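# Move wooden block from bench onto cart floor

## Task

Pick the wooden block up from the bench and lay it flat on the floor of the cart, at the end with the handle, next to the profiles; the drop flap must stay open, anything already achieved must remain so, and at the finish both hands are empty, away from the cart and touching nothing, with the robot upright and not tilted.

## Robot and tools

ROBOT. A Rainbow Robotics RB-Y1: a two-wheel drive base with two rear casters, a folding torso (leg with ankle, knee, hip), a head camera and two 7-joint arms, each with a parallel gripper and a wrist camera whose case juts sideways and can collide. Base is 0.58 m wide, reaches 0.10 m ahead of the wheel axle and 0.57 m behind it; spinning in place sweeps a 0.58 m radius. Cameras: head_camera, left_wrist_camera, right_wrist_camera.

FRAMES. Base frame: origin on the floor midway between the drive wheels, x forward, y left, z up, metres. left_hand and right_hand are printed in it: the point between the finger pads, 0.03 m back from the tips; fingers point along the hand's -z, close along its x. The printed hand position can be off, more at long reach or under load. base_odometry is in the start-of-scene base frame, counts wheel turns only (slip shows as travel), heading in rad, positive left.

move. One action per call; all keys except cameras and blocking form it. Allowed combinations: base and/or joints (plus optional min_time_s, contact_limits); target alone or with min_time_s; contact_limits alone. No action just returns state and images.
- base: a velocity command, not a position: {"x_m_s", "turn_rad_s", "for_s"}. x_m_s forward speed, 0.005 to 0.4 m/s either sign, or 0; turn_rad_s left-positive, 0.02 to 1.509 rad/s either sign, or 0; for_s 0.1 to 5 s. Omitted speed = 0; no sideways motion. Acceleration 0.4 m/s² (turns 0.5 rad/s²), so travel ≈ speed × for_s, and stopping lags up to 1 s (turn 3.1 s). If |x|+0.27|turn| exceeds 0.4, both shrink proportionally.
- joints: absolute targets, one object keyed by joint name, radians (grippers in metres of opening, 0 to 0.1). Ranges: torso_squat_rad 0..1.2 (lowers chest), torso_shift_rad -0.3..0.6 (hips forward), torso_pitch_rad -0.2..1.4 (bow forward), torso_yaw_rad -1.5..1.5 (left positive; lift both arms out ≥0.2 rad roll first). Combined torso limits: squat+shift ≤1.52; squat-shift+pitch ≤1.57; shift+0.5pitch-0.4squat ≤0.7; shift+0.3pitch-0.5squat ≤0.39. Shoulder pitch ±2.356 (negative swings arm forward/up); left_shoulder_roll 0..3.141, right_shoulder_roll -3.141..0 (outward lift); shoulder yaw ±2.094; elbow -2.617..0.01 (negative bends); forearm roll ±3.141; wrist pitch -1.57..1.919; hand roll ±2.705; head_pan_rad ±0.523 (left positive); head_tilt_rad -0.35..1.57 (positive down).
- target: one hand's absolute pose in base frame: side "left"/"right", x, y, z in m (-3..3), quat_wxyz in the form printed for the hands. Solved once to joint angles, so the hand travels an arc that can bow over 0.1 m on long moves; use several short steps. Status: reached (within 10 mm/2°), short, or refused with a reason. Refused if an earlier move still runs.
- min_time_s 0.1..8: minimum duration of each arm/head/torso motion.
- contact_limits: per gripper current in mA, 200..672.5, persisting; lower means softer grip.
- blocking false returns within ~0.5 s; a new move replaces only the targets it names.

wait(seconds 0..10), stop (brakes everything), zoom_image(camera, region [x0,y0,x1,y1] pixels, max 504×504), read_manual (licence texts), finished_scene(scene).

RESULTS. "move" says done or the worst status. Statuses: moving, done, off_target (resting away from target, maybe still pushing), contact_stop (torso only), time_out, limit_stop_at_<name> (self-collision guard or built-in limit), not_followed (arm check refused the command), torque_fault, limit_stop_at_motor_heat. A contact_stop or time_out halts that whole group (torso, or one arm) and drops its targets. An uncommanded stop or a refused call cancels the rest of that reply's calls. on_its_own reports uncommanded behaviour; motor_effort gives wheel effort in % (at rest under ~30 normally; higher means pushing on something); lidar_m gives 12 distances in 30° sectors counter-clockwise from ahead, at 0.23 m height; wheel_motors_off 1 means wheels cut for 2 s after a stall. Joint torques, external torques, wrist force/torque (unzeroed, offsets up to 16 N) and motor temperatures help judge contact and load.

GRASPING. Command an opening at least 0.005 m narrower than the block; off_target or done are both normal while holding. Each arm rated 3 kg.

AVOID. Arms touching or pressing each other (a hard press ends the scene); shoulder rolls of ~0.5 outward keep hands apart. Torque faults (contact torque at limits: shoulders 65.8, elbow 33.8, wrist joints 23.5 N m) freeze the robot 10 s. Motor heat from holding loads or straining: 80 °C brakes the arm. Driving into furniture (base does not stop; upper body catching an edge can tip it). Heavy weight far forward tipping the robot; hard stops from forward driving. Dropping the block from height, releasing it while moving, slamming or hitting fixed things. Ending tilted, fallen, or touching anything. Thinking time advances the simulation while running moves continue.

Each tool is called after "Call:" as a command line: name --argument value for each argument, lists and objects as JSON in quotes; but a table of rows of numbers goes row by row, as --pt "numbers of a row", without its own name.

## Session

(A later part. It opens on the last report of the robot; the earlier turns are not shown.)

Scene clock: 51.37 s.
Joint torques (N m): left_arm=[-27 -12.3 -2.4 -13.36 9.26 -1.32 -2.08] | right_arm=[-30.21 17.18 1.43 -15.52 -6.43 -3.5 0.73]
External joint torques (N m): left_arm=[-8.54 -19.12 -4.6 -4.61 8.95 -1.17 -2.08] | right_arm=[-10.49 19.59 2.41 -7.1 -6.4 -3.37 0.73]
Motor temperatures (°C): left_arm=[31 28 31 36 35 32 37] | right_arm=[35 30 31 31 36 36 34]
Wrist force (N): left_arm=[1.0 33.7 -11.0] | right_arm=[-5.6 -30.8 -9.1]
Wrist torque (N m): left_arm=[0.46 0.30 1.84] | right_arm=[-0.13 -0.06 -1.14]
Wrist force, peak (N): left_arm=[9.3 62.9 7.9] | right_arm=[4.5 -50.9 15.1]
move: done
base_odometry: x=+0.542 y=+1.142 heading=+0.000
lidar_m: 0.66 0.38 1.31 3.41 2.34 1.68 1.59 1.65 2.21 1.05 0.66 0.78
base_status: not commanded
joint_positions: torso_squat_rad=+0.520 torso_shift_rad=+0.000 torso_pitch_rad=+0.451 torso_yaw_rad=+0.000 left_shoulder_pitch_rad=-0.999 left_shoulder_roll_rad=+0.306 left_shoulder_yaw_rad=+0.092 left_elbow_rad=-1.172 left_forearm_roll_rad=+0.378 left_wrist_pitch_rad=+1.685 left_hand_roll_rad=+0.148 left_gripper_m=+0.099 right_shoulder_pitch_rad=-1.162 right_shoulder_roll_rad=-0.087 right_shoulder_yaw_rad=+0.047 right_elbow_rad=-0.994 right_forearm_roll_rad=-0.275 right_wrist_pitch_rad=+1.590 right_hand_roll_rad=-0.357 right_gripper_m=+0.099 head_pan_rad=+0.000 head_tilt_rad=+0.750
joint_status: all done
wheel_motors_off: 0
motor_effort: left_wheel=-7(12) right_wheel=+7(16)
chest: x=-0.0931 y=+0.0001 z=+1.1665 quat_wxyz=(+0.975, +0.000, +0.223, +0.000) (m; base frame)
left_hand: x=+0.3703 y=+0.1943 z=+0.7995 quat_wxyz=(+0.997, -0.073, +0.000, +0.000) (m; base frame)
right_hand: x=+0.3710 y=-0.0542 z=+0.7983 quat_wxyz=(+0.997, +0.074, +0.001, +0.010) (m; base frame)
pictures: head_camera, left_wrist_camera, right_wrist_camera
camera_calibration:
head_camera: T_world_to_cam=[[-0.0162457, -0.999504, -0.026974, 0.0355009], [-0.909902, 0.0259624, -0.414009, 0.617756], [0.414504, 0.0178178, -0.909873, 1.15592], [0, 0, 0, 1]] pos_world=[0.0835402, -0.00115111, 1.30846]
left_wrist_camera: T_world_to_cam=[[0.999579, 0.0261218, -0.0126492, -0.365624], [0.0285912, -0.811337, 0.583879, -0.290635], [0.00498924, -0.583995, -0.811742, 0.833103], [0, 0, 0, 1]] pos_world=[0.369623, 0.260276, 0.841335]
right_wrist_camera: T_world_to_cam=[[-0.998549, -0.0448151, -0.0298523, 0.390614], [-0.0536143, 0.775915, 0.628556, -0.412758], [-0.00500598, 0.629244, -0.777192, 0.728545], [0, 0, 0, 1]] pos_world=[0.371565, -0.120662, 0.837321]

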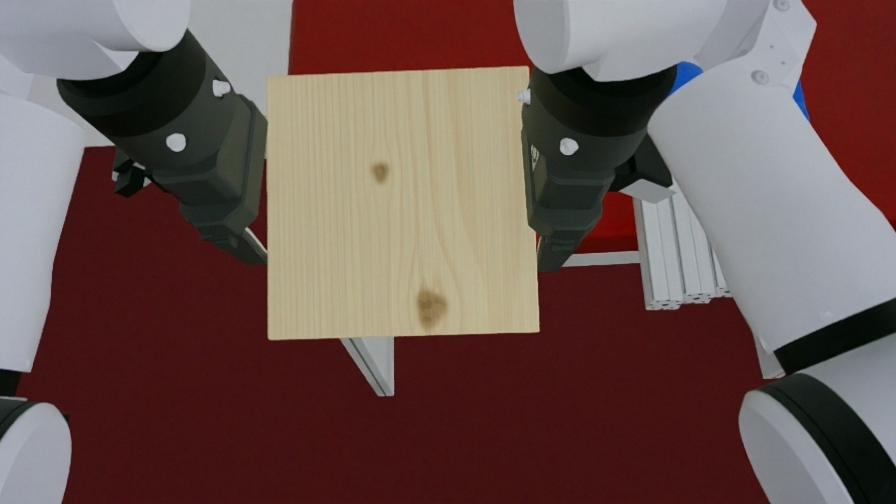

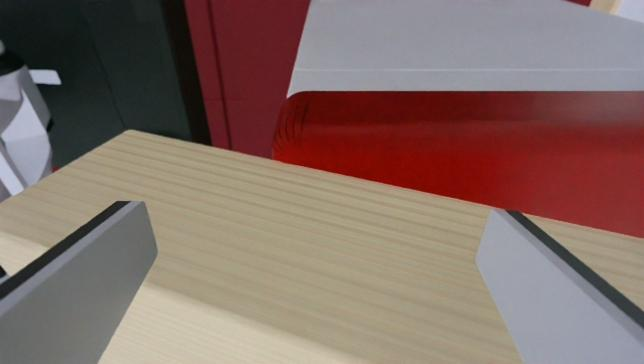

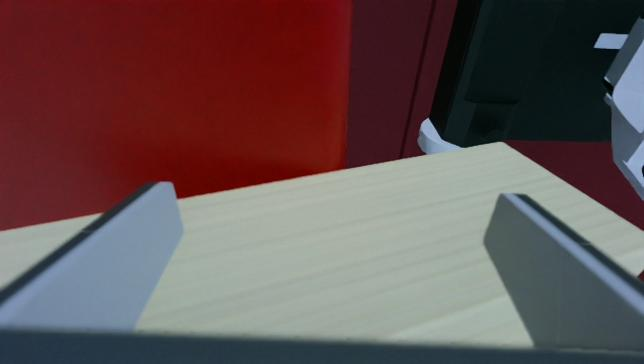

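Call:
move --joints '{"torso_squat_rad":0.6}' --min_time_s 1.5 --cameras '["head_camera","left_wrist_camera","right_wrist_camera"]'

Scene clock: 54.53 s.
Joint torques (N m): left_arm=[-15.76 -16.61 -4.07 -5.85 9.23 1.07 -2.07] | right_arm=[-20.37 20.75 1.96 -8.03 -7.98 -0.8 1.53]
External joint torques (N m): left_arm=[2.79 -23.47 -6.28 2.91 8.93 1.23 -2.06] | right_arm=[-0.58 23.2 2.95 0.4 -7.96 -0.65 1.53]
Motor temperatures (°C): left_arm=[31 28 31 36 35 32 37] | right_arm=[35 30 31 31 36 36 34]
Wrist force (N): left_arm=[6.5 34.9 15.3] | right_arm=[2.1 -32.3 15.8]
Wrist torque (N m): left_arm=[0.25 -1.18 1.87] | right_arm=[-0.25 -1.14 -1.96]
Wrist force, peak (N): left_arm=[7.6 34.9 15.2] | right_arm=[2.4 -33.2 16.5]
move: done
base_odometry: x=+0.542 y=+1.142 heading=+0.000
lidar_m: 0.66 0.37 1.32 3.40 2.36 1.67 1.58 1.65 2.21 1.06 0.66 0.77
base_status: not commanded
joint_positions: torso_squat_rad=+0.600 torso_shift_rad=+0.000 torso_pitch_rad=+0.449 torso_yaw_rad=+0.000 left_shoulder_pitch_rad=-1.002 left_shoulder_roll_rad=+0.308 left_shoulder_yaw_rad=+0.093 left_elbow_rad=-1.174 left_forearm_roll_rad=+0.378 left_wrist_pitch_rad=+1.685 left_hand_roll_rad=+0.147 left_gripper_m=+0.099 right_shoulder_pitch_rad=-1.165 right_shoulder_roll_rad=-0.088 right_shoulder_yaw_rad=+0.047 right_elbow_rad=-0.996 right_forearm_roll_rad=-0.275 right_wrist_pitch_rad=+1.589 right_hand_roll_rad=-0.357 right_gripper_m=+0.099 head_pan_rad=+0.000 head_tilt_rad=+0.750
joint_status: all done
wheel_motors_off: 0
motor_effort: left_wheel=-10(11) right_wheel=+6(11)
chest: x=-0.0941 y=+0.0001 z=+1.1370 quat_wxyz=(+0.975, +0.000, +0.222, +0.000) (m; base frame)
left_hand: x=+0.3720 y=+0.1943 z=+0.7728 quat_wxyz=(+0.997, -0.073, -0.004, +0.000) (m; base frame)
right_hand: x=+0.3725 y=-0.0540 z=+0.7714 quat_wxyz=(+0.997, +0.074, -0.003, +0.010) (m; base frame)
pictures: head_camera, left_wrist_camera, right_wrist_camera
camera_calibration:
head_camera: T_world_to_cam=[[-0.0161857, -0.999504, -0.027009, 0.0347344], [-0.90903, 0.0259598, -0.415922, 0.606895], [0.416417, 0.01782, -0.908999, 1.1287], [0, 0, 0, 1]] pos_world=[0.082238, -0.00115113, 1.27935]
left_wrist_camera: T_world_to_cam=[[0.999657, 0.025729, -0.00491723, -0.373586], [0.0237544, -0.811294, 0.584156, -0.273663], [0.0110404, -0.584073, -0.811626, 0.809121], [0, 0, 0, 1]] pos_world=[0.371026, 0.260176, 0.814729]
right_wrist_camera: T_world_to_cam=[[-0.998301, -0.0449249, -0.0371061, 0.396822], [-0.0582649, 0.775706, 0.6284, -0.39409], [0.000552585, 0.629494, -0.777005, 0.705307], [0, 0, 0, 1]] pos_world=[0.372797, -0.120461, 0.810398]

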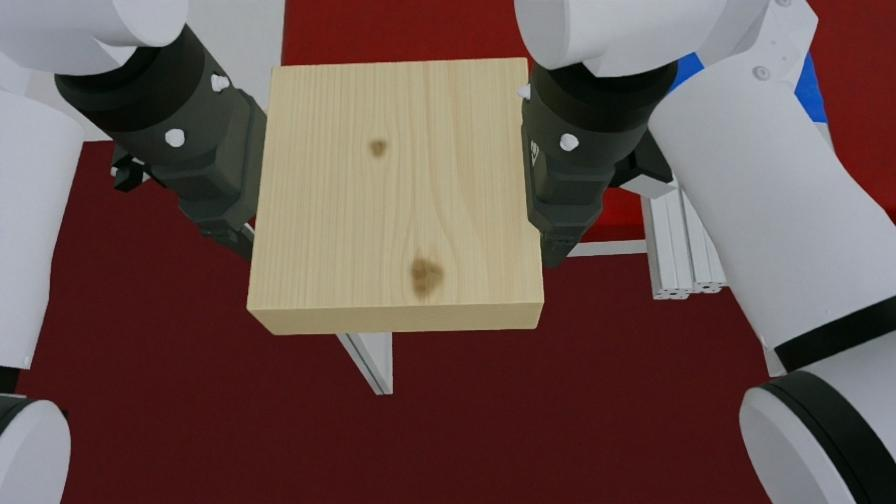

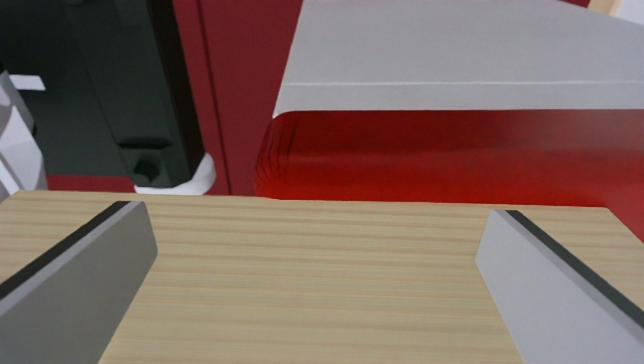

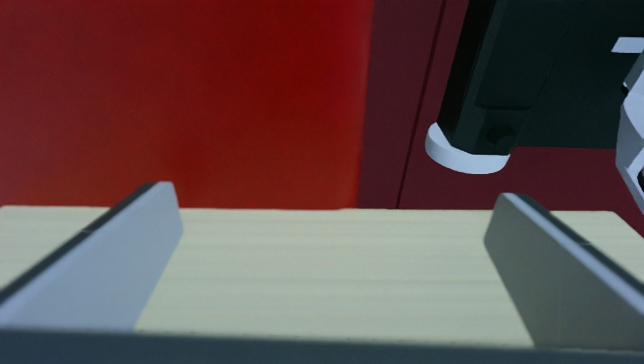

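Call:
move --joints '{"left_hand_roll_rad":0.165,"right_hand_roll_rad":-0.375,"left_shoulder_roll_rad":0.300,"right_shoulder_roll_rad":-0.080}' --cameras '[]'

Scene clock: 56.83 s.
Joint torques (N m): left_arm=[-16.95 -20.88 -3.76 -6.18 11.79 -0.28 2.16] | right_arm=[-20.43 24.86 1.27 -8.11 -9.9 -2.75 -3]
External joint torques (N m): left_arm=[1.59 -27.71 -5.96 2.58 11.49 -0.12 2.16] | right_arm=[-0.65 27.28 2.26 0.33 -9.87 -2.6 -3]
Motor temperatures (°C): left_arm=[31 28 31 36 36 32 37] | right_arm=[35 30 31 31 36 36 34]
Wrist force (N): left_arm=[11.6 46.6 11.2] | right_arm=[-2.1 -46.7 17.5]
Wrist torque (N m): left_arm=[0.75 0.97 -2.30] | right_arm=[0.44 -1.34 3.34]
Wrist force, peak (N): left_arm=[12.6 48.9 12.0] | right_arm=[-3.1 -48.5 18.9]
move: done
base_odometry: x=+0.542 y=+1.142 heading=+0.000
lidar_m: 0.65 0.38 1.31 3.40 2.34 1.66 1.59 1.67 2.21 1.05 0.66 0.77
base_status: not commanded
joint_positions: torso_squat_rad=+0.600 torso_shift_rad=+0.000 torso_pitch_rad=+0.449 torso_yaw_rad=+0.000 left_shoulder_pitch_rad=-1.001 left_shoulder_roll_rad=+0.307 left_shoulder_yaw_rad=+0.093 left_elbow_rad=-1.174 left_forearm_roll_rad=+0.377 left_wrist_pitch_rad=+1.685 left_hand_roll_rad=+0.164 left_gripper_m=+0.099 right_shoulder_pitch_rad=-1.165 right_shoulder_roll_rad=-0.087 right_shoulder_yaw_rad=+0.047 right_elbow_rad=-0.996 right_forearm_roll_rad=-0.275 right_wrist_pitch_rad=+1.590 right_hand_roll_rad=-0.374 right_gripper_m=+0.099 head_pan_rad=+0.000 head_tilt_rad=+0.750
joint_status: all done
wheel_motors_off: 0
motor_effort: left_wheel=-10(11) right_wheel=+7(7)
chest: x=-0.0940 y=+0.0001 z=+1.1370 quat_wxyz=(+0.975, +0.000, +0.222, +0.000) (m; base frame)
left_hand: x=+0.3717 y=+0.1939 z=+0.7725 quat_wxyz=(+0.997, -0.073, -0.003, +0.008) (m; base frame)
right_hand: x=+0.3722 y=-0.0535 z=+0.7713 quat_wxyz=(+0.997, +0.074, -0.002, +0.002) (m; base frame)
pictures: none
No camera images: "cameras" was empty.

Call:
move --joints '{"left_hand_roll_rad":0.155,"right_hand_roll_rad":-0.364,"left_shoulder_roll_rad":0.296,"right_shoulder_roll_rad":-0.076}' --cameras '[]'

Scene clock: 58.40 s.
Joint torques (N m): left_arm=[-18.13 -26.55 -4.4 -6.62 14.16 -0.44 1.02] | right_arm=[-20.3 31.96 0.98 -7.86 -12.29 -1.94 -1.74]
External joint torques (N m): left_arm=[0.41 -33.34 -6.58 2.14 13.86 -0.28 1.02] | right_arm=[-0.53 34.34 1.95 0.58 -12.27 -1.79 -1.74]
Motor temperatures (°C): left_arm=[31 28 31 36 36 32 37] | right_arm=[35 30 31 31 37 36 34]
Wrist force (N): left_arm=[13.7 54.6 13.7] | right_arm=[0.1 -54.4 21.7]
Wrist torque (N m): left_arm=[0.90 0.96 -0.68] | right_arm=[0.50 -2.35 1.46]
Wrist force, peak (N): left_arm=[15.5 59.4 14.9] | right_arm=[0.3 -58.5 22.8]
move: done
base_odometry: x=+0.542 y=+1.142 heading=+0.000
lidar_m: 0.65 0.38 1.32 3.40 2.35 1.68 1.59 1.65 2.22 1.05 0.66 0.78
base_status: not commanded
joint_positions: torso_squat_rad=+0.600 torso_shift_rad=+0.000 torso_pitch_rad=+0.449 torso_yaw_rad=+0.000 left_shoulder_pitch_rad=-1.001 left_shoulder_roll_rad=+0.304 left_shoulder_yaw_rad=+0.093 left_elbow_rad=-1.173 left_forearm_roll_rad=+0.377 left_wrist_pitch_rad=+1.685 left_hand_roll_rad=+0.155 left_gripper_m=+0.099 right_shoulder_pitch_rad=-1.165 right_shoulder_roll_rad=-0.084 right_shoulder_yaw_rad=+0.047 right_elbow_rad=-0.996 right_forearm_roll_rad=-0.274 right_wrist_pitch_rad=+1.589 right_hand_roll_rad=-0.364 right_gripper_m=+0.099 head_pan_rad=+0.000 head_tilt_rad=+0.750
joint_status: all done
wheel_motors_off: 0
motor_effort: left_wheel=-12(12) right_wheel=+5(7)
chest: x=-0.0940 y=+0.0001 z=+1.1370 quat_wxyz=(+0.975, +0.000, +0.222, +0.000) (m; base frame)
left_hand: x=+0.3712 y=+0.1926 z=+0.7721 quat_wxyz=(+0.997, -0.074, -0.002, +0.003) (m; base frame)
right_hand: x=+0.3718 y=-0.0524 z=+0.7712 quat_wxyz=(+0.997, +0.075, -0.002, +0.008) (m; base frame)
pictures: none
No camera images: "cameras" was empty.

Call:
move --joints '{"left_hand_roll_rad":0.153,"right_hand_roll_rad":-0.361,"left_shoulder_roll_rad":0.293,"right_shoulder_roll_rad":-0.073}' --cameras '[]'

Call:
move --joints '{"torso_squat_rad":0.53}' --min_time_s 1.5

Scene clock: 59.90 s.
Joint torques (N m): left_arm=[-18.63 -31.54 -6.37 -6.89 16.42 -0.4 -0.08] | right_arm=[-20.48 37.72 2.53 -8.01 -14.32 -1.95 -0.14]
External joint torques (N m): left_arm=[-0.09 -38.3 -8.54 1.88 16.11 -0.24 -0.08] | right_arm=[-0.72 40.08 3.49 0.43 -14.3 -1.81 -0.14]
Motor temperatures (°C): left_arm=[31 28 31 36 36 32 37] | right_arm=[35 31 31 31 37 36 34]
Wrist force (N): left_arm=[13.9 61.5 17.3] | right_arm=[2.6 -60.8 22.2]
Wrist torque (N m): left_arm=[1.11 0.56 0.38] | right_arm=[0.20 -2.41 -0.20]
Wrist force, peak (N): left_arm=[14.1 68.0 19.2] | right_arm=[3.8 -66.9 24.6]
move: done
base_odometry: x=+0.542 y=+1.142 heading=+0.000
lidar_m: 0.68 0.37 1.32 3.40 2.34 1.66 1.59 1.66 2.20 1.03 0.65 0.78
base_status: not commanded
joint_positions: torso_squat_rad=+0.600 torso_shift_rad=+0.000 torso_pitch_rad=+0.449 torso_yaw_rad=+0.000 left_shoulder_pitch_rad=-1.001 left_shoulder_roll_rad=+0.302 left_shoulder_yaw_rad=+0.093 left_elbow_rad=-1.173 left_forearm_roll_rad=+0.376 left_wrist_pitch_rad=+1.685 left_hand_roll_rad=+0.153 left_gripper_m=+0.099 right_shoulder_pitch_rad=-1.165 right_shoulder_roll_rad=-0.083 right_shoulder_yaw_rad=+0.047 right_elbow_rad=-0.996 right_forearm_roll_rad=-0.273 right_wrist_pitch_rad=+1.589 right_hand_roll_rad=-0.361 right_gripper_m=+0.099 head_pan_rad=+0.000 head_tilt_rad=+0.750
joint_status: all done
wheel_motors_off: 0
motor_effort: left_wheel=-12(12) right_wheel=+8(8)
chest: x=-0.0940 y=+0.0001 z=+1.1370 quat_wxyz=(+0.975, +0.000, +0.222, +0.000) (m; base frame)
left_hand: x=+0.3710 y=+0.1919 z=+0.7718 quat_wxyz=(+0.997, -0.075, -0.002, +0.002) (m; base frame)
right_hand: x=+0.3715 y=-0.0517 z=+0.7712 quat_wxyz=(+0.997, +0.075, -0.002, +0.010) (m; base frame)
pictures: none
No camera images: "cameras" was empty.

Scene clock: 61.70 s.
Joint torques (N m): left_arm=[-31.86 -25.62 -4.18 -15.67 16.22 -2.39 -0.1] | right_arm=[-33.71 34.05 2.95 -17.37 -13.24 -4.67 -0.23]
External joint torques (N m): left_arm=[-13.43 -32.33 -6.34 -6.91 15.9 -2.25 -0.1] | right_arm=[-14.04 36.35 3.89 -8.95 -13.21 -4.54 -0.23]
Motor temperatures (°C): left_arm=[31 28 31 36 37 32 37] | right_arm=[35 31 31 31 38 36 34]
Wrist force (N): left_arm=[4.3 60.1 -13.5] | right_arm=[-4.7 -56.2 -6.9]
Wrist torque (N m): left_arm=[1.25 0.91 0.45] | right_arm=[-0.23 -0.88 0.37]
Wrist force, peak (N): left_arm=[14.0 63.0 18.1] | right_arm=[3.2 -61.4 22.2]
move: done
base_odometry: x=+0.542 y=+1.142 heading=+0.000
lidar_m: 0.65 0.37 1.32 3.40 2.35 1.67 1.59 1.66 2.23 1.05 0.66 0.76
base_status: not commanded
joint_positions: torso_squat_rad=+0.530 torso_shift_rad=+0.000 torso_pitch_rad=+0.451 torso_yaw_rad=+0.000 left_shoulder_pitch_rad=-0.997 left_shoulder_roll_rad=+0.301 left_shoulder_yaw_rad=+0.093 left_elbow_rad=-1.171 left_forearm_roll_rad=+0.376 left_wrist_pitch_rad=+1.686 left_hand_roll_rad=+0.153 left_gripper_m=+0.099 right_shoulder_pitch_rad=-1.162 right_shoulder_roll_rad=-0.082 right_shoulder_yaw_rad=+0.047 right_elbow_rad=-0.994 right_forearm_roll_rad=-0.274 right_wrist_pitch_rad=+1.590 right_hand_roll_rad=-0.361 right_gripper_m=+0.099 head_pan_rad=+0.000 head_tilt_rad=+0.750
joint_status: all done
wheel_motors_off: 0
motor_effort: left_wheel=-9(13) right_wheel=+7(10)
chest: x=-0.0930 y=+0.0001 z=+1.1630 quat_wxyz=(+0.975, +0.000, +0.224, +0.000) (m; base frame)
left_hand: x=+0.3690 y=+0.1918 z=+0.7946 quat_wxyz=(+0.997, -0.075, +0.002, +0.002) (m; base frame)
right_hand: x=+0.3696 y=-0.0520 z=+0.7941 quat_wxyz=(+0.997, +0.075, +0.002, +0.009) (m; base frame)
pictures: head_camera, left_wrist_camera, right_wrist_camera
camera_calibration:
head_camera: T_world_to_cam=[[-0.0163432, -0.999502, -0.0270098, 0.0353623], [-0.909994, 0.0260619, -0.413802, 0.616188], [0.4143, 0.0178159, -0.909966, 1.1527], [0, 0, 0, 1]] pos_world=[0.0837403, -0.00125081, 1.30486]
left_wrist_camera: T_world_to_cam=[[0.999405, 0.0299522, -0.0170786, -0.361547], [0.0342769, -0.809521, 0.586089, -0.294044], [0.00372919, -0.586326, -0.810067, 0.827316], [0, 0, 0, 1]] pos_world=[0.368326, 0.257871, 0.836343]
right_wrist_camera: T_world_to_cam=[[-0.998702, -0.0433338, -0.0267534, 0.386919], [-0.0505005, 0.774827, 0.630153, -0.414384], [-0.00657764, 0.630686, -0.77601, 0.723643], [0, 0, 0, 1]] pos_world=[0.37025, -0.118549, 0.833031]

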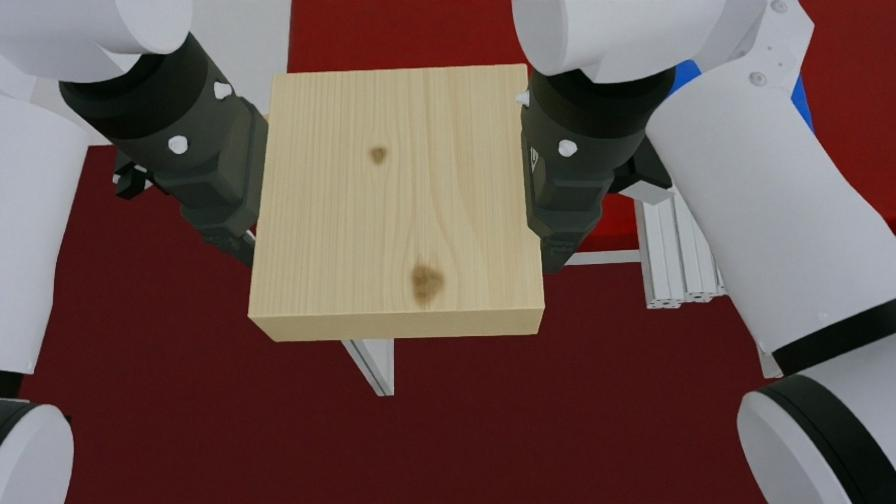

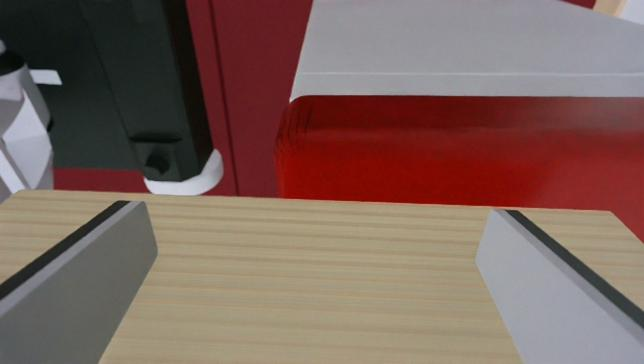

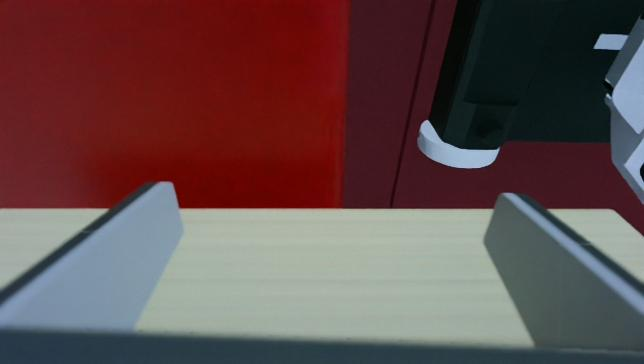

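Call:
move --joints '{"torso_squat_rad":0.1}' --min_time_s 2.5 --cameras '[]'

Call:
move --base '{"x_m_s":-0.2,"for_s":2.7}' --cameras '["head_camera"]'

Call:
move --base '{"turn_rad_s":-0.5,"for_s":3.142}' --cameras '[]'

Call:
move --base '{"x_m_s":0.3,"for_s":4.82}' --cameras '["head_camera"]'

Scene clock: 69.83 s.
Joint torques (N m): left_arm=[-32.17 -25.62 -4.58 -15.68 16.08 -2.57 -0.16] | right_arm=[-33.58 33.54 2.75 -17.45 -13.11 -4.74 -0.24]
External joint torques (N m): left_arm=[-13.74 -32.32 -6.73 -6.93 15.77 -2.43 -0.16] | right_arm=[-13.9 35.84 3.7 -9.03 -13.08 -4.6 -0.24]
Motor temperatures (°C): left_arm=[32 29 31 36 38 32 37] | right_arm=[36 31 31 31 39 37 34]
Wrist force (N): left_arm=[5.5 59.8 -12.4] | right_arm=[-4.5 -56.5 -5.6]
Wrist torque (N m): left_arm=[1.24 1.07 0.48] | right_arm=[-0.22 -0.87 0.40]
Wrist force, peak (N): left_arm=[5.1 60.6 -13.6] | right_arm=[-4.4 -56.8 -6.5]
move: done
base_odometry: x=+0.542 y=+1.142 heading=+0.000
lidar_m: 0.65 0.38 1.31 3.40 2.34 1.67 1.59 1.65 2.22 1.06 0.67 0.78
base_status: not commanded
joint_positions: torso_squat_rad=+0.100 torso_shift_rad=+0.000 torso_pitch_rad=+0.451 torso_yaw_rad=+0.000 left_shoulder_pitch_rad=-0.997 left_shoulder_roll_rad=+0.301 left_shoulder_yaw_rad=+0.093 left_elbow_rad=-1.171 left_forearm_roll_rad=+0.376 left_wrist_pitch_rad=+1.686 left_hand_roll_rad=+0.153 left_gripper_m=+0.099 right_shoulder_pitch_rad=-1.162 right_shoulder_roll_rad=-0.082 right_shoulder_yaw_rad=+0.047 right_elbow_rad=-0.994 right_forearm_roll_rad=-0.274 right_wrist_pitch_rad=+1.590 right_hand_roll_rad=-0.361 right_gripper_m=+0.099 head_pan_rad=+0.000 head_tilt_rad=+0.750
joint_status: all done
wheel_motors_off: 0
motor_effort: left_wheel=-9(10) right_wheel=+8(10)
chest: x=-0.0929 y=+0.0001 z=+1.2555 quat_wxyz=(+0.975, +0.000, +0.224, +0.000) (m; base frame)
left_hand: x=+0.3690 y=+0.1918 z=+0.8871 quat_wxyz=(+0.997, -0.075, +0.002, +0.002) (m; base frame)
right_hand: x=+0.3696 y=-0.0520 z=+0.8865 quat_wxyz=(+0.997, +0.075, +0.003, +0.009) (m; base frame)
pictures: none
No camera images: "cameras" was empty.

Scene clock: 73.40 s.
Joint torques (N m): left_arm=[-33.4 -25.47 -4.04 -16.09 16.14 -2.82 -0.21] | right_arm=[-34.76 33.24 2.95 -17.77 -12.98 -4.77 -0.3]
External joint torques (N m): left_arm=[-14.96 -32.18 -6.19 -7.33 15.83 -2.68 -0.21] | right_arm=[-15.08 35.54 3.9 -9.35 -12.95 -4.64 -0.3]
Motor temperatures (°C): left_arm=[32 29 31 36 39 32 37] | right_arm=[36 32 31 32 40 37 34]
Wrist force (N): left_arm=[5.8 60.5 -12.6] | right_arm=[-4.8 -56.5 -6.0]
Wrist torque (N m): left_arm=[1.18 1.14 0.45] | right_arm=[-0.21 -0.91 0.39]
Wrist force, peak (N): left_arm=[4.4 60.6 -13.8] | right_arm=[-3.9 -57.2 -5.3]
move: done
base_odometry: x=+0.002 y=+1.142 heading=+0.001
lidar_m: 0.90 1.55 2.07 4.45 1.54 1.10 1.05 1.10 1.49 3.70 1.29 1.06
base_status: done (sent for 2.7 of 2.7 s)
joint_positions: torso_squat_rad=+0.100 torso_shift_rad=+0.000 torso_pitch_rad=+0.451 torso_yaw_rad=+0.000 left_shoulder_pitch_rad=-0.997 left_shoulder_roll_rad=+0.301 left_shoulder_yaw_rad=+0.093 left_elbow_rad=-1.171 left_forearm_roll_rad=+0.376 left_wrist_pitch_rad=+1.686 left_hand_roll_rad=+0.153 left_gripper_m=+0.099 right_shoulder_pitch_rad=-1.161 right_shoulder_roll_rad=-0.082 right_shoulder_yaw_rad=+0.047 right_elbow_rad=-0.994 right_forearm_roll_rad=-0.274 right_wrist_pitch_rad=+1.590 right_hand_roll_rad=-0.361 right_gripper_m=+0.099 head_pan_rad=+0.000 head_tilt_rad=+0.750
joint_status: not commanded
wheel_motors_off: 0
motor_effort: left_wheel=+10(46) right_wheel=-10(21)
chest: x=-0.0930 y=+0.0001 z=+1.2555 quat_wxyz=(+0.975, +0.000, +0.223, +0.000) (m; base frame)
left_hand: x=+0.3688 y=+0.1918 z=+0.8871 quat_wxyz=(+0.997, -0.075, +0.002, +0.003) (m; base frame)
right_hand: x=+0.3694 y=-0.0520 z=+0.8865 quat_wxyz=(+0.997, +0.075, +0.003, +0.009) (m; base frame)
pictures: head_camera
camera_calibration:
head_camera: T_world_to_cam=[[-0.01634, -0.999501, -0.0270141, 0.0378674], [-0.909939, 0.0260631, -0.413922, 0.654577], [0.414419, 0.0178177, -0.909912, 1.23692], [0, 0, 0, 1]] pos_world=[0.0836402, -0.00125081, 1.39746]

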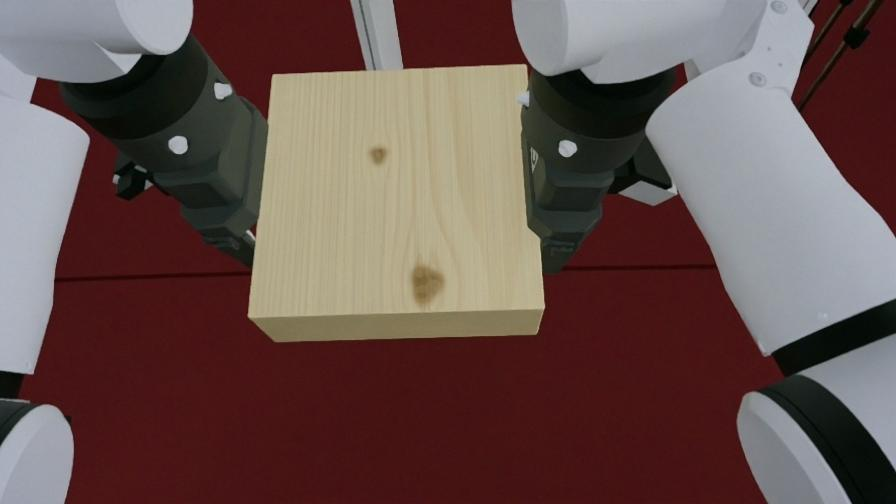

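Scene clock: 77.90 s.
Joint torques (N m): left_arm=[-33.03 -25.16 -4.06 -16.15 16.13 -2.8 -0.17] | right_arm=[-35.02 32.91 2.58 -17.88 -13.09 -4.81 -0.33]
External joint torques (N m): left_arm=[-14.6 -31.87 -6.22 -7.4 15.82 -2.66 -0.17] | right_arm=[-15.34 35.21 3.53 -9.46 -13.05 -4.68 -0.33]
Motor temperatures (°C): left_arm=[32 29 31 37 40 32 37] | right_arm=[36 32 31 32 41 37 34]
Wrist force (N): left_arm=[4.9 60.3 -12.7] | right_arm=[-4.3 -57.0 -5.9]
Wrist torque (N m): left_arm=[1.25 0.96 0.44] | right_arm=[-0.18 -0.83 0.36]
Wrist force, peak (N): left_arm=[5.3 60.6 -13.5] | right_arm=[-4.8 -57.9 -5.5]
move: done
base_odometry: x=+0.002 y=+1.142 heading=-1.565
lidar_m: 3.64 1.28 1.05 0.89 1.56 2.06 4.46 1.58 1.12 1.07 1.08 1.44
base_status: done (sent for 3.13 of 3.13 s)
joint_positions: torso_squat_rad=+0.100 torso_shift_rad=+0.000 torso_pitch_rad=+0.451 torso_yaw_rad=+0.000 left_shoulder_pitch_rad=-0.997 left_shoulder_roll_rad=+0.301 left_shoulder_yaw_rad=+0.093 left_elbow_rad=-1.171 left_forearm_roll_rad=+0.376 left_wrist_pitch_rad=+1.686 left_hand_roll_rad=+0.153 left_gripper_m=+0.099 right_shoulder_pitch_rad=-1.161 right_shoulder_roll_rad=-0.082 right_shoulder_yaw_rad=+0.047 right_elbow_rad=-0.994 right_forearm_roll_rad=-0.274 right_wrist_pitch_rad=+1.590 right_hand_roll_rad=-0.361 right_gripper_m=+0.099 head_pan_rad=+0.000 head_tilt_rad=+0.750
joint_status: not commanded
wheel_motors_off: 0
motor_effort: left_wheel=+18(42) right_wheel=+0(32)
chest: x=-0.0930 y=+0.0001 z=+1.2555 quat_wxyz=(+0.975, +0.000, +0.223, +0.000) (m; base frame)
left_hand: x=+0.3688 y=+0.1918 z=+0.8870 quat_wxyz=(+0.997, -0.075, +0.002, +0.002) (m; base frame)
right_hand: x=+0.3694 y=-0.0520 z=+0.8865 quat_wxyz=(+0.997, +0.075, +0.003, +0.009) (m; base frame)
pictures: none
No camera images: "cameras" was empty.

Scene clock: 83.77 s.
Joint torques (N m): left_arm=[-33.01 -25.33 -4.17 -16.22 16.12 -2.59 -0.12] | right_arm=[-35.11 32.44 2.66 -18.01 -13.03 -4.64 -0.26]
External joint torques (N m): left_arm=[-14.58 -32.03 -6.32 -7.47 15.81 -2.46 -0.12] | right_arm=[-15.44 34.74 3.61 -9.59 -13 -4.51 -0.26]
Motor temperatures (°C): left_arm=[32 29 31 37 41 32 37] | right_arm=[36 32 31 32 41 37 34]
Wrist force (N): left_arm=[5.0 59.9 -13.4] | right_arm=[-4.3 -57.7 -6.3]
Wrist torque (N m): left_arm=[1.33 1.01 0.48] | right_arm=[-0.07 -0.82 0.30]
Wrist force, peak (N): left_arm=[5.1 61.2 -14.3] | right_arm=[-5.0 -57.9 -5.5]
move: done
base_odometry: x=+0.010 y=-0.308 heading=-1.565
lidar_m: 3.41 1.15 0.81 0.77 0.79 1.82 4.64 1.48 1.07 1.01 1.03 1.38
base_status: done (sent for 4.83 of 4.83 s)
joint_positions: torso_squat_rad=+0.100 torso_shift_rad=+0.000 torso_pitch_rad=+0.451 torso_yaw_rad=+0.000 left_shoulder_pitch_rad=-0.997 left_shoulder_roll_rad=+0.301 left_shoulder_yaw_rad=+0.093 left_elbow_rad=-1.171 left_forearm_roll_rad=+0.376 left_wrist_pitch_rad=+1.686 left_hand_roll_rad=+0.153 left_gripper_m=+0.099 right_shoulder_pitch_rad=-1.161 right_shoulder_roll_rad=-0.082 right_shoulder_yaw_rad=+0.047 right_elbow_rad=-0.994 right_forearm_roll_rad=-0.274 right_wrist_pitch_rad=+1.590 right_hand_roll_rad=-0.361 right_gripper_m=+0.099 head_pan_rad=+0.000 head_tilt_rad=+0.750
joint_status: not commanded
wheel_motors_off: 0
motor_effort: left_wheel=+0(46) right_wheel=-1(36)
chest: x=-0.0929 y=+0.0001 z=+1.2555 quat_wxyz=(+0.975, +0.000, +0.224, +0.000) (m; base frame)
left_hand: x=+0.3689 y=+0.1918 z=+0.8869 quat_wxyz=(+0.997, -0.075, +0.002, +0.002) (m; base frame)
right_hand: x=+0.3694 y=-0.0519 z=+0.8864 quat_wxyz=(+0.997, +0.075, +0.003, +0.009) (m; base frame)
pictures: head_camera
camera_calibration:
head_camera: T_world_to_cam=[[-0.0162944, -0.999506, -0.0268785, 0.0377747], [-0.910032, 0.0259615, -0.413725, 0.654449], [0.414218, 0.0177189, -0.910005, 1.23689], [0, 0, 0, 1]] pos_world=[0.0838405, -0.00115087, 1.39736]

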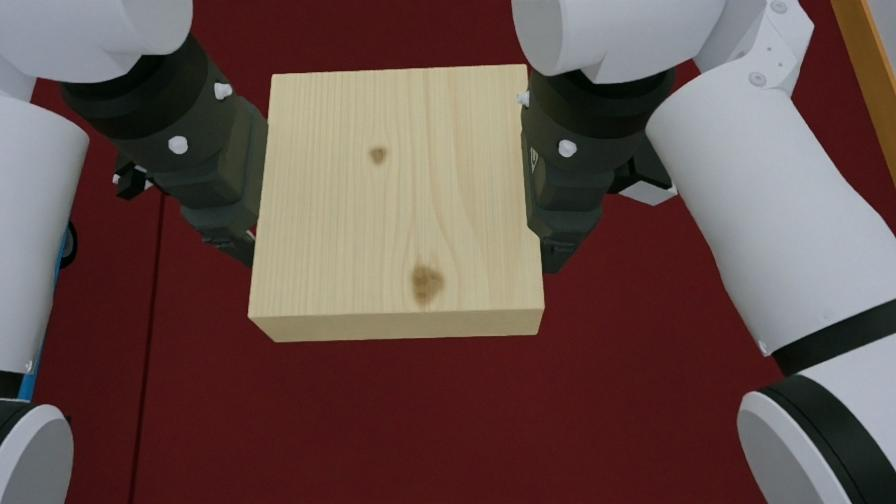

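Call:
move --base '{"turn_rad_s":0.5,"for_s":3.13}' --joints '{"head_tilt_rad":0.35}' --cameras '["head_camera"]'

Scene clock: 89.00 s.
Joint torques (N m): left_arm=[-33.05 -25.2 -3.98 -16.07 16.1 -2.76 -0.25] | right_arm=[-35.1 32.78 2.65 -17.84 -12.88 -4.62 -0.26]
External joint torques (N m): left_arm=[-14.61 -31.9 -6.13 -7.31 15.78 -2.63 -0.25] | right_arm=[-15.42 35.08 3.59 -9.42 -12.85 -4.48 -0.26]
Motor temperatures (°C): left_arm=[33 29 31 37 41 32 37] | right_arm=[36 32 31 32 42 37 34]
Wrist force (N): left_arm=[4.3 59.8 -13.4] | right_arm=[-4.6 -57.3 -5.7]
Wrist torque (N m): left_arm=[1.41 0.90 0.45] | right_arm=[-0.16 -0.86 0.27]
Wrist force, peak (N): left_arm=[4.4 61.7 -13.2] | right_arm=[-4.5 -58.1 -5.1]
move: done
base_odometry: x=+0.010 y=-0.308 heading=+0.001
lidar_m: 0.77 0.80 1.84 4.42 1.45 1.05 0.99 1.04 1.40 3.49 1.15 0.82
base_status: done (sent for 3.13 of 3.13 s)
joint_positions: torso_squat_rad=+0.100 torso_shift_rad=+0.000 torso_pitch_rad=+0.451 torso_yaw_rad=+0.000 left_shoulder_pitch_rad=-0.997 left_shoulder_roll_rad=+0.301 left_shoulder_yaw_rad=+0.093 left_elbow_rad=-1.171 left_forearm_roll_rad=+0.376 left_wrist_pitch_rad=+1.686 left_hand_roll_rad=+0.153 left_gripper_m=+0.099 right_shoulder_pitch_rad=-1.161 right_shoulder_roll_rad=-0.082 right_shoulder_yaw_rad=+0.047 right_elbow_rad=-0.994 right_forearm_roll_rad=-0.274 right_wrist_pitch_rad=+1.590 right_hand_roll_rad=-0.361 right_gripper_m=+0.099 head_pan_rad=+0.000 head_tilt_rad=+0.350
joint_status: all done
wheel_motors_off: 0
motor_effort: left_wheel=-1(40) right_wheel=+18(34)
chest: x=-0.0929 y=+0.0001 z=+1.2555 quat_wxyz=(+0.975, +0.000, +0.224, +0.000) (m; base frame)
left_hand: x=+0.3689 y=+0.1918 z=+0.8870 quat_wxyz=(+0.997, -0.075, +0.002, +0.002) (m; base frame)
right_hand: x=+0.3694 y=-0.0519 z=+0.8864 quat_wxyz=(+0.997, +0.075, +0.003, +0.009) (m; base frame)
pictures: head_camera
camera_calibration:
head_camera: T_world_to_cam=[[-0.0044642, -0.999504, -0.0311704, 0.0437228], [-0.67707, 0.02596, -0.73546, 1.10994], [0.735905, 0.0178213, -0.67685, 0.899948], [0, 0, 0, 1]] pos_world=[0.089426, -0.00115113, 1.42681]

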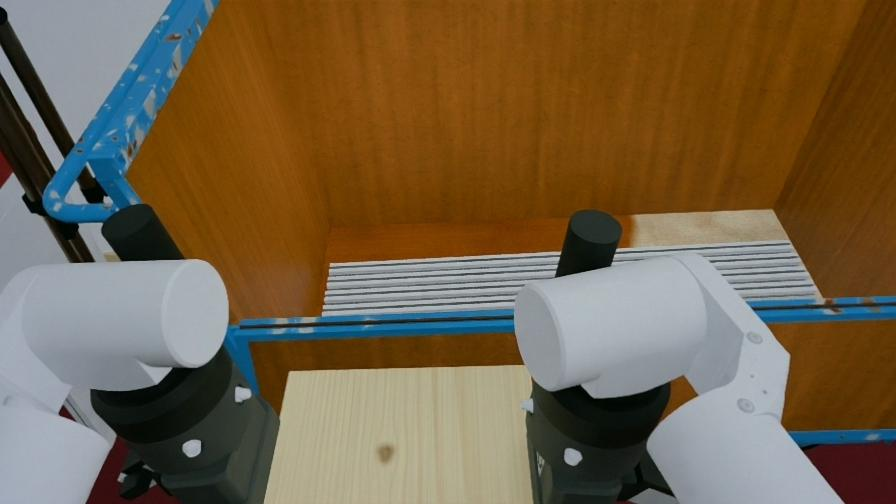

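Call:
move --base '{"turn_rad_s":-0.1,"for_s":0.6}' --cameras '[]'

Call:
move --base '{"x_m_s":0.25,"for_s":1.9}' --cameras '[]'

Call:
move --base '{"turn_rad_s":0.1,"for_s":0.6}' --joints '{"head_tilt_rad":0.55}' --cameras '["head_camera"]'

Scene clock: 95.07 s.
Joint torques (N m): left_arm=[-32.73 -25.2 -4.21 -16.16 16.18 -2.74 -0.24] | right_arm=[-34.99 32.75 2.46 -17.89 -13.02 -4.54 -0.27]
External joint torques (N m): left_arm=[-14.3 -31.9 -6.37 -7.41 15.87 -2.61 -0.24] | right_arm=[-15.32 35.05 3.4 -9.47 -12.98 -4.41 -0.27]
Motor temperatures (°C): left_arm=[33 29 31 37 42 32 37] | right_arm=[37 33 31 33 42 37 34]
Wrist force (N): left_arm=[4.8 60.1 -14.2] | right_arm=[-4.1 -57.4 -6.0]
Wrist torque (N m): left_arm=[1.36 0.96 0.44] | right_arm=[-0.13 -0.82 0.30]
Wrist force, peak (N): left_arm=[4.4 61.1 -13.8] | right_arm=[-4.5 -57.9 -5.0]
move: done
base_odometry: x=+0.010 y=-0.308 heading=-0.058
lidar_m: 0.77 0.79 1.28 4.58 1.57 1.07 0.99 1.03 1.33 2.95 2.47 0.83
base_status: done (sent for 0.6 of 0.6 s)
joint_positions: torso_squat_rad=+0.100 torso_shift_rad=+0.000 torso_pitch_rad=+0.451 torso_yaw_rad=+0.000 left_shoulder_pitch_rad=-0.997 left_shoulder_roll_rad=+0.301 left_shoulder_yaw_rad=+0.093 left_elbow_rad=-1.171 left_forearm_roll_rad=+0.376 left_wrist_pitch_rad=+1.686 left_hand_roll_rad=+0.153 left_gripper_m=+0.099 right_shoulder_pitch_rad=-1.161 right_shoulder_roll_rad=-0.082 right_shoulder_yaw_rad=+0.047 right_elbow_rad=-0.994 right_forearm_roll_rad=-0.274 right_wrist_pitch_rad=+1.590 right_hand_roll_rad=-0.361 right_gripper_m=+0.099 head_pan_rad=+0.000 head_tilt_rad=+0.350
joint_status: not commanded
wheel_motors_off: 0
motor_effort: left_wheel=+1(12) right_wheel=-9(17)
chest: x=-0.0929 y=+0.0001 z=+1.2555 quat_wxyz=(+0.975, +0.000, +0.224, +0.000) (m; base frame)
left_hand: x=+0.3689 y=+0.1918 z=+0.8870 quat_wxyz=(+0.997, -0.075, +0.002, +0.002) (m; base frame)
right_hand: x=+0.3694 y=-0.0519 z=+0.8864 quat_wxyz=(+0.997, +0.075, +0.003, +0.009) (m; base frame)
pictures: none
No camera images: "cameras" was empty.

Scene clock: 97.93 s.
Joint torques (N m): left_arm=[-33.04 -25.39 -3.97 -16.37 16.14 -2.67 -0.16] | right_arm=[-35.3 32.72 2.79 -17.99 -12.99 -4.66 -0.27]
External joint torques (N m): left_arm=[-14.61 -32.09 -6.12 -7.61 15.83 -2.53 -0.16] | right_arm=[-15.63 35.02 3.74 -9.57 -12.96 -4.53 -0.27]
Motor temperatures (°C): left_arm=[33 29 31 37 42 32 37] | right_arm=[37 33 31 33 43 37 34]
Wrist force (N): left_arm=[4.7 59.7 -13.3] | right_arm=[-4.5 -57.7 -5.4]
Wrist torque (N m): left_arm=[1.35 0.95 0.46] | right_arm=[-0.10 -0.83 0.28]
Wrist force, peak (N): left_arm=[4.2 61.2 -13.2] | right_arm=[-3.3 -57.8 -5.4]
move: done
base_odometry: x=+0.485 y=-0.336 heading=-0.057
lidar_m: 0.30 0.31 0.40 1.67 2.32 1.57 1.46 1.51 1.95 4.33 0.48 0.32
base_status: done (sent for 1.9 of 1.9 s)
joint_positions: torso_squat_rad=+0.100 torso_shift_rad=+0.000 torso_pitch_rad=+0.451 torso_yaw_rad=+0.000 left_shoulder_pitch_rad=-0.997 left_shoulder_roll_rad=+0.301 left_shoulder_yaw_rad=+0.093 left_elbow_rad=-1.171 left_forearm_roll_rad=+0.376 left_wrist_pitch_rad=+1.686 left_hand_roll_rad=+0.153 left_gripper_m=+0.099 right_shoulder_pitch_rad=-1.161 right_shoulder_roll_rad=-0.082 right_shoulder_yaw_rad=+0.047 right_elbow_rad=-0.994 right_forearm_roll_rad=-0.274 right_wrist_pitch_rad=+1.590 right_hand_roll_rad=-0.361 right_gripper_m=+0.099 head_pan_rad=+0.000 head_tilt_rad=+0.350
joint_status: not commanded
wheel_motors_off: 0
motor_effort: left_wheel=+15(51) right_wheel=-17(32)
chest: x=-0.0929 y=+0.0001 z=+1.2555 quat_wxyz=(+0.975, +0.000, +0.224, +0.000) (m; base frame)
left_hand: x=+0.3689 y=+0.1918 z=+0.8870 quat_wxyz=(+0.997, -0.075, +0.002, +0.002) (m; base frame)
right_hand: x=+0.3694 y=-0.0519 z=+0.8864 quat_wxyz=(+0.997, +0.075, +0.003, +0.009) (m; base frame)
pictures: none
No camera images: "cameras" was empty.

Scene clock: 99.10 s.
Joint torques (N m): left_arm=[-33.11 -25.23 -3.92 -16.45 16.16 -2.72 -0.13] | right_arm=[-35.18 32.74 2.29 -18.01 -13.01 -4.55 -0.27]
External joint torques (N m): left_arm=[-14.68 -31.94 -6.07 -7.69 15.85 -2.59 -0.13] | right_arm=[-15.51 35.04 3.24 -9.59 -12.98 -4.42 -0.27]
Motor temperatures (°C): left_arm=[33 29 31 37 42 32 37] | right_arm=[37 33 31 33 43 37 34]
Wrist force (N): left_arm=[4.5 60.5 -13.6] | right_arm=[-4.3 -56.5 -6.2]
Wrist torque (N m): left_arm=[1.28 0.94 0.43] | right_arm=[-0.21 -0.83 0.29]
Wrist force, peak (N): left_arm=[4.8 60.9 -13.1] | right_arm=[-4.3 -57.8 -5.9]
move: done
base_odometry: x=+0.485 y=-0.336 heading=+0.002
lidar_m: 0.30 0.31 0.43 1.69 2.15 1.54 1.46 1.53 2.04 4.87 0.44 0.32
base_status: done (sent for 0.6 of 0.6 s)
joint_positions: torso_squat_rad=+0.100 torso_shift_rad=+0.000 torso_pitch_rad=+0.451 torso_yaw_rad=+0.000 left_shoulder_pitch_rad=-0.997 left_shoulder_roll_rad=+0.301 left_shoulder_yaw_rad=+0.093 left_elbow_rad=-1.171 left_forearm_roll_rad=+0.376 left_wrist_pitch_rad=+1.686 left_hand_roll_rad=+0.153 left_gripper_m=+0.099 right_shoulder_pitch_rad=-1.161 right_shoulder_roll_rad=-0.082 right_shoulder_yaw_rad=+0.047 right_elbow_rad=-0.994 right_forearm_roll_rad=-0.274 right_wrist_pitch_rad=+1.590 right_hand_roll_rad=-0.361 right_gripper_m=+0.099 head_pan_rad=+0.000 head_tilt_rad=+0.550
joint_status: all done
wheel_motors_off: 0
motor_effort: left_wheel=-20(31) right_wheel=+8(31)
chest: x=-0.0929 y=+0.0001 z=+1.2555 quat_wxyz=(+0.975, +0.000, +0.224, +0.000) (m; base frame)
left_hand: x=+0.3688 y=+0.1918 z=+0.8870 quat_wxyz=(+0.997, -0.075, +0.002, +0.002) (m; base frame)
right_hand: x=+0.3694 y=-0.0519 z=+0.8864 quat_wxyz=(+0.997, +0.075, +0.003, +0.009) (m; base frame)
pictures: head_camera
camera_calibration:
head_camera: T_world_to_cam=[[-0.0106258, -0.999506, -0.0295793, 0.0415445], [-0.809667, 0.025959, -0.586315, 0.899037], [0.586793, 0.0177193, -0.809543, 1.09128], [0, 0, 0, 1]] pos_world=[0.0880055, -0.00115088, 1.41179]

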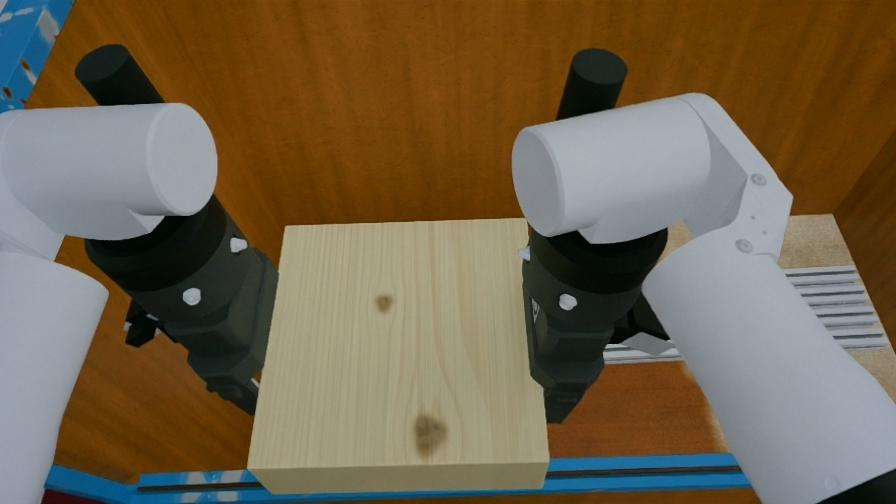

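Call:
move --base '{"x_m_s":0.15,"for_s":0.7}' --cameras '["head_camera"]'

Call:
move --joints '{"torso_squat_rad":0.21,"torso_shift_rad":0.055,"torso_pitch_rad":0.56,"left_shoulder_pitch_rad":-0.816,"left_shoulder_roll_rad":0.249,"left_shoulder_yaw_rad":0.066,"left_elbow_rad":-1.303,"left_forearm_roll_rad":0.341,"left_wrist_pitch_rad":1.519,"left_hand_roll_rad":0.133,"right_shoulder_pitch_rad":-0.970,"right_shoulder_roll_rad":-0.047,"right_shoulder_yaw_rad":0.120,"right_elbow_rad":-1.138,"right_forearm_roll_rad":-0.207,"right_wrist_pitch_rad":1.441,"right_hand_roll_rad":-0.370}' --min_time_s 2.5

Scene clock: 104.93 s.
Joint torques (N m): left_arm=[-32.86 -25.2 -4.13 -16.45 16.15 -2.72 -0.21] | right_arm=[-35.17 32.72 2.27 -18.02 -12.92 -4.63 -0.33]
External joint torques (N m): left_arm=[-14.43 -31.91 -6.29 -7.69 15.83 -2.59 -0.21] | right_arm=[-15.5 35.02 3.21 -9.6 -12.88 -4.5 -0.33]
Motor temperatures (°C): left_arm=[33 29 31 37 43 32 37] | right_arm=[37 33 31 33 43 37 34]
Wrist force (N): left_arm=[4.9 60.7 -12.6] | right_arm=[-4.2 -57.2 -5.8]
Wrist torque (N m): left_arm=[1.27 1.00 0.42] | right_arm=[-0.18 -0.82 0.30]
Wrist force, peak (N): left_arm=[5.5 61.6 -12.4] | right_arm=[-4.1 -57.5 -5.0]
move: done
base_odometry: x=+0.590 y=-0.335 heading=+0.002
lidar_m: 0.19 0.20 0.28 1.66 2.31 1.66 1.57 1.64 2.18 4.40 0.30 0.20
base_status: done (sent for 0.7 of 0.7 s)
joint_positions: torso_squat_rad=+0.100 torso_shift_rad=+0.000 torso_pitch_rad=+0.451 torso_yaw_rad=+0.000 left_shoulder_pitch_rad=-0.997 left_shoulder_roll_rad=+0.301 left_shoulder_yaw_rad=+0.093 left_elbow_rad=-1.171 left_forearm_roll_rad=+0.376 left_wrist_pitch_rad=+1.686 left_hand_roll_rad=+0.153 left_gripper_m=+0.099 right_shoulder_pitch_rad=-1.161 right_shoulder_roll_rad=-0.082 right_shoulder_yaw_rad=+0.047 right_elbow_rad=-0.994 right_forearm_roll_rad=-0.274 right_wrist_pitch_rad=+1.590 right_hand_roll_rad=-0.361 right_gripper_m=+0.099 head_pan_rad=+0.000 head_tilt_rad=+0.550
joint_status: not commanded
wheel_motors_off: 0
motor_effort: left_wheel=+5(40) right_wheel=-4(34)
chest: x=-0.0929 y=+0.0001 z=+1.2555 quat_wxyz=(+0.975, +0.000, +0.224, +0.000) (m; base frame)
left_hand: x=+0.3688 y=+0.1918 z=+0.8870 quat_wxyz=(+0.997, -0.075, +0.002, +0.002) (m; base frame)
right_hand: x=+0.3694 y=-0.0519 z=+0.8864 quat_wxyz=(+0.997, +0.075, +0.003, +0.009) (m; base frame)
pictures: head_camera
camera_calibration:
head_camera: T_world_to_cam=[[-0.0106258, -0.999506, -0.0295793, 0.0415445], [-0.809667, 0.025959, -0.586315, 0.899037], [0.586793, 0.0177193, -0.809543, 1.09128], [0, 0, 0, 1]] pos_world=[0.0880055, -0.00115088, 1.41179]

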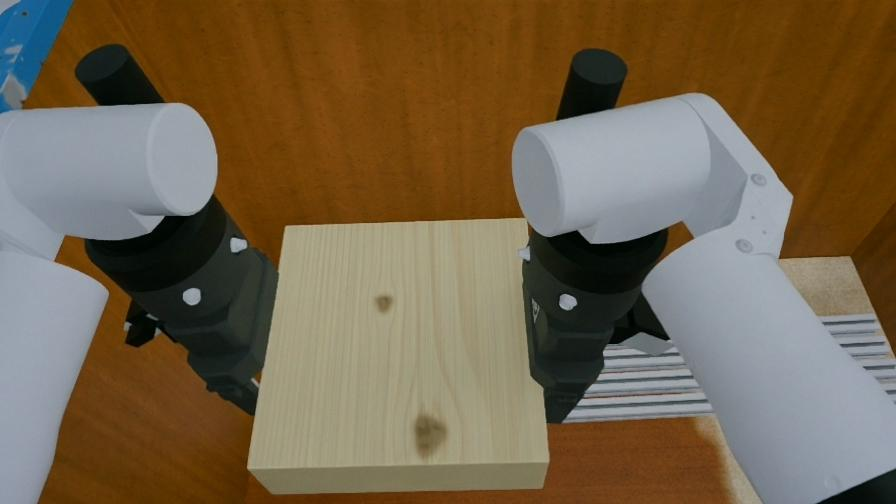

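Scene clock: 107.73 s.
Joint torques (N m): left_arm=[-28.53 -22.97 -7.64 -18.1 13.93 -3.43 -0.41] | right_arm=[-25.14 36.08 9.12 -17.12 -10.91 -3.18 1.9]
External joint torques (N m): left_arm=[-14.81 -27.86 -9.51 -9.41 13.62 -3.3 -0.41] | right_arm=[-9.83 35.77 9.59 -8.83 -10.88 -3.05 1.9]
Motor temperatures (°C): left_arm=[33 29 31 37 43 32 37] | right_arm=[37 33 31 33 43 37 34]
Wrist force (N): left_arm=[-3.8 53.1 -14.1] | right_arm=[3.7 -50.1 -6.6]
Wrist torque (N m): left_arm=[1.14 -0.10 0.68] | right_arm=[0.02 -0.06 -2.36]
Wrist force, peak (N): left_arm=[4.8 72.2 -17.6] | right_arm=[-5.4 -67.1 1.2]
move: done
base_odometry: x=+0.590 y=-0.335 heading=+0.002
lidar_m: 0.19 0.20 0.27 1.66 2.32 1.65 1.57 1.63 2.18 4.41 0.29 0.21
base_status: not commanded
joint_positions: torso_squat_rad=+0.210 torso_shift_rad=+0.055 torso_pitch_rad=+0.561 torso_yaw_rad=+0.000 left_shoulder_pitch_rad=-0.812 left_shoulder_roll_rad=+0.256 left_shoulder_yaw_rad=+0.069 left_elbow_rad=-1.301 left_forearm_roll_rad=+0.338 left_wrist_pitch_rad=+1.520 left_hand_roll_rad=+0.133 left_gripper_m=+0.099 right_shoulder_pitch_rad=-0.968 right_shoulder_roll_rad=-0.056 right_shoulder_yaw_rad=+0.117 right_elbow_rad=-1.136 right_forearm_roll_rad=-0.204 right_wrist_pitch_rad=+1.442 right_hand_roll_rad=-0.370 right_gripper_m=+0.099 head_pan_rad=+0.000 head_tilt_rad=+0.550
joint_status: all done
wheel_motors_off: 0
motor_effort: left_wheel=+5(6) right_wheel=-3(7)
chest: x=-0.0256 y=+0.0001 z=+1.2261 quat_wxyz=(+0.961, +0.000, +0.277, +0.000) (m; base frame)
left_hand: x=+0.3677 y=+0.1914 z=+0.7687 quat_wxyz=(+0.997, -0.075, +0.004, +0.001) (m; base frame)
right_hand: x=+0.3698 y=-0.0519 z=+0.7680 quat_wxyz=(+0.997, +0.075, +0.003, +0.009) (m; base frame)
pictures: head_camera, left_wrist_camera, right_wrist_camera
camera_calibration:
head_camera: T_world_to_cam=[[-0.0138041, -0.999506, -0.028237, 0.0396659], [-0.869043, 0.0259598, -0.494054, 0.82171], [0.494543, 0.0177192, -0.868972, 1.09857], [0, 0, 0, 1]] pos_world=[0.171361, -0.00115087, 1.36171]
left_wrist_camera: T_world_to_cam=[[0.999407, 0.0275971, -0.0205983, -0.357517], [0.0344336, -0.80905, 0.586731, -0.279796], [-0.000472981, -0.587092, -0.80952, 0.807326], [0, 0, 0, 1]] pos_world=[0.367321, 0.257473, 0.810347]
right_wrist_camera: T_world_to_cam=[[-0.998732, -0.0433412, -0.0256234, 0.385511], [-0.0497915, 0.774689, 0.630379, -0.398329], [-0.00747121, 0.630856, -0.775864, 0.703548], [0, 0, 0, 1]] pos_world=[0.370445, -0.118548, 0.806834]

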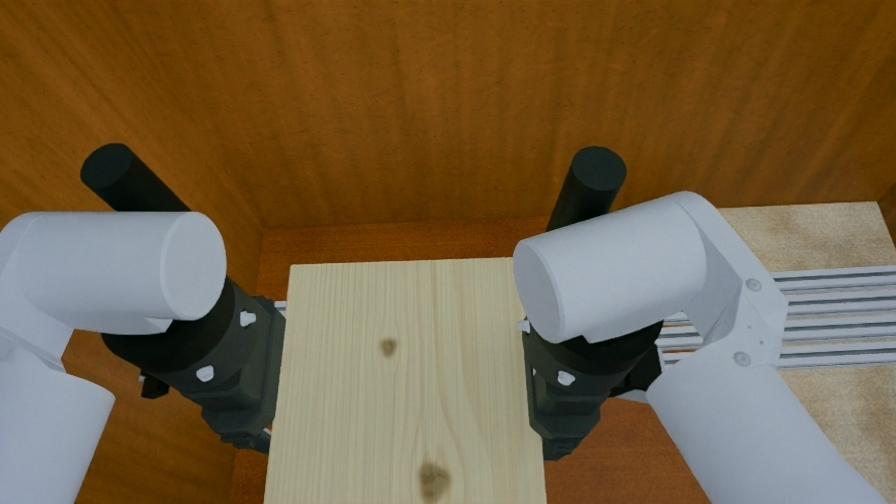

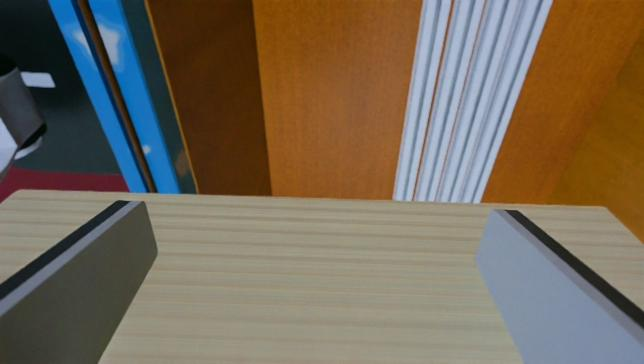

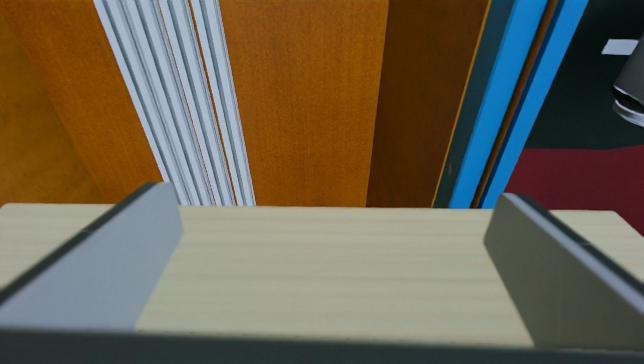

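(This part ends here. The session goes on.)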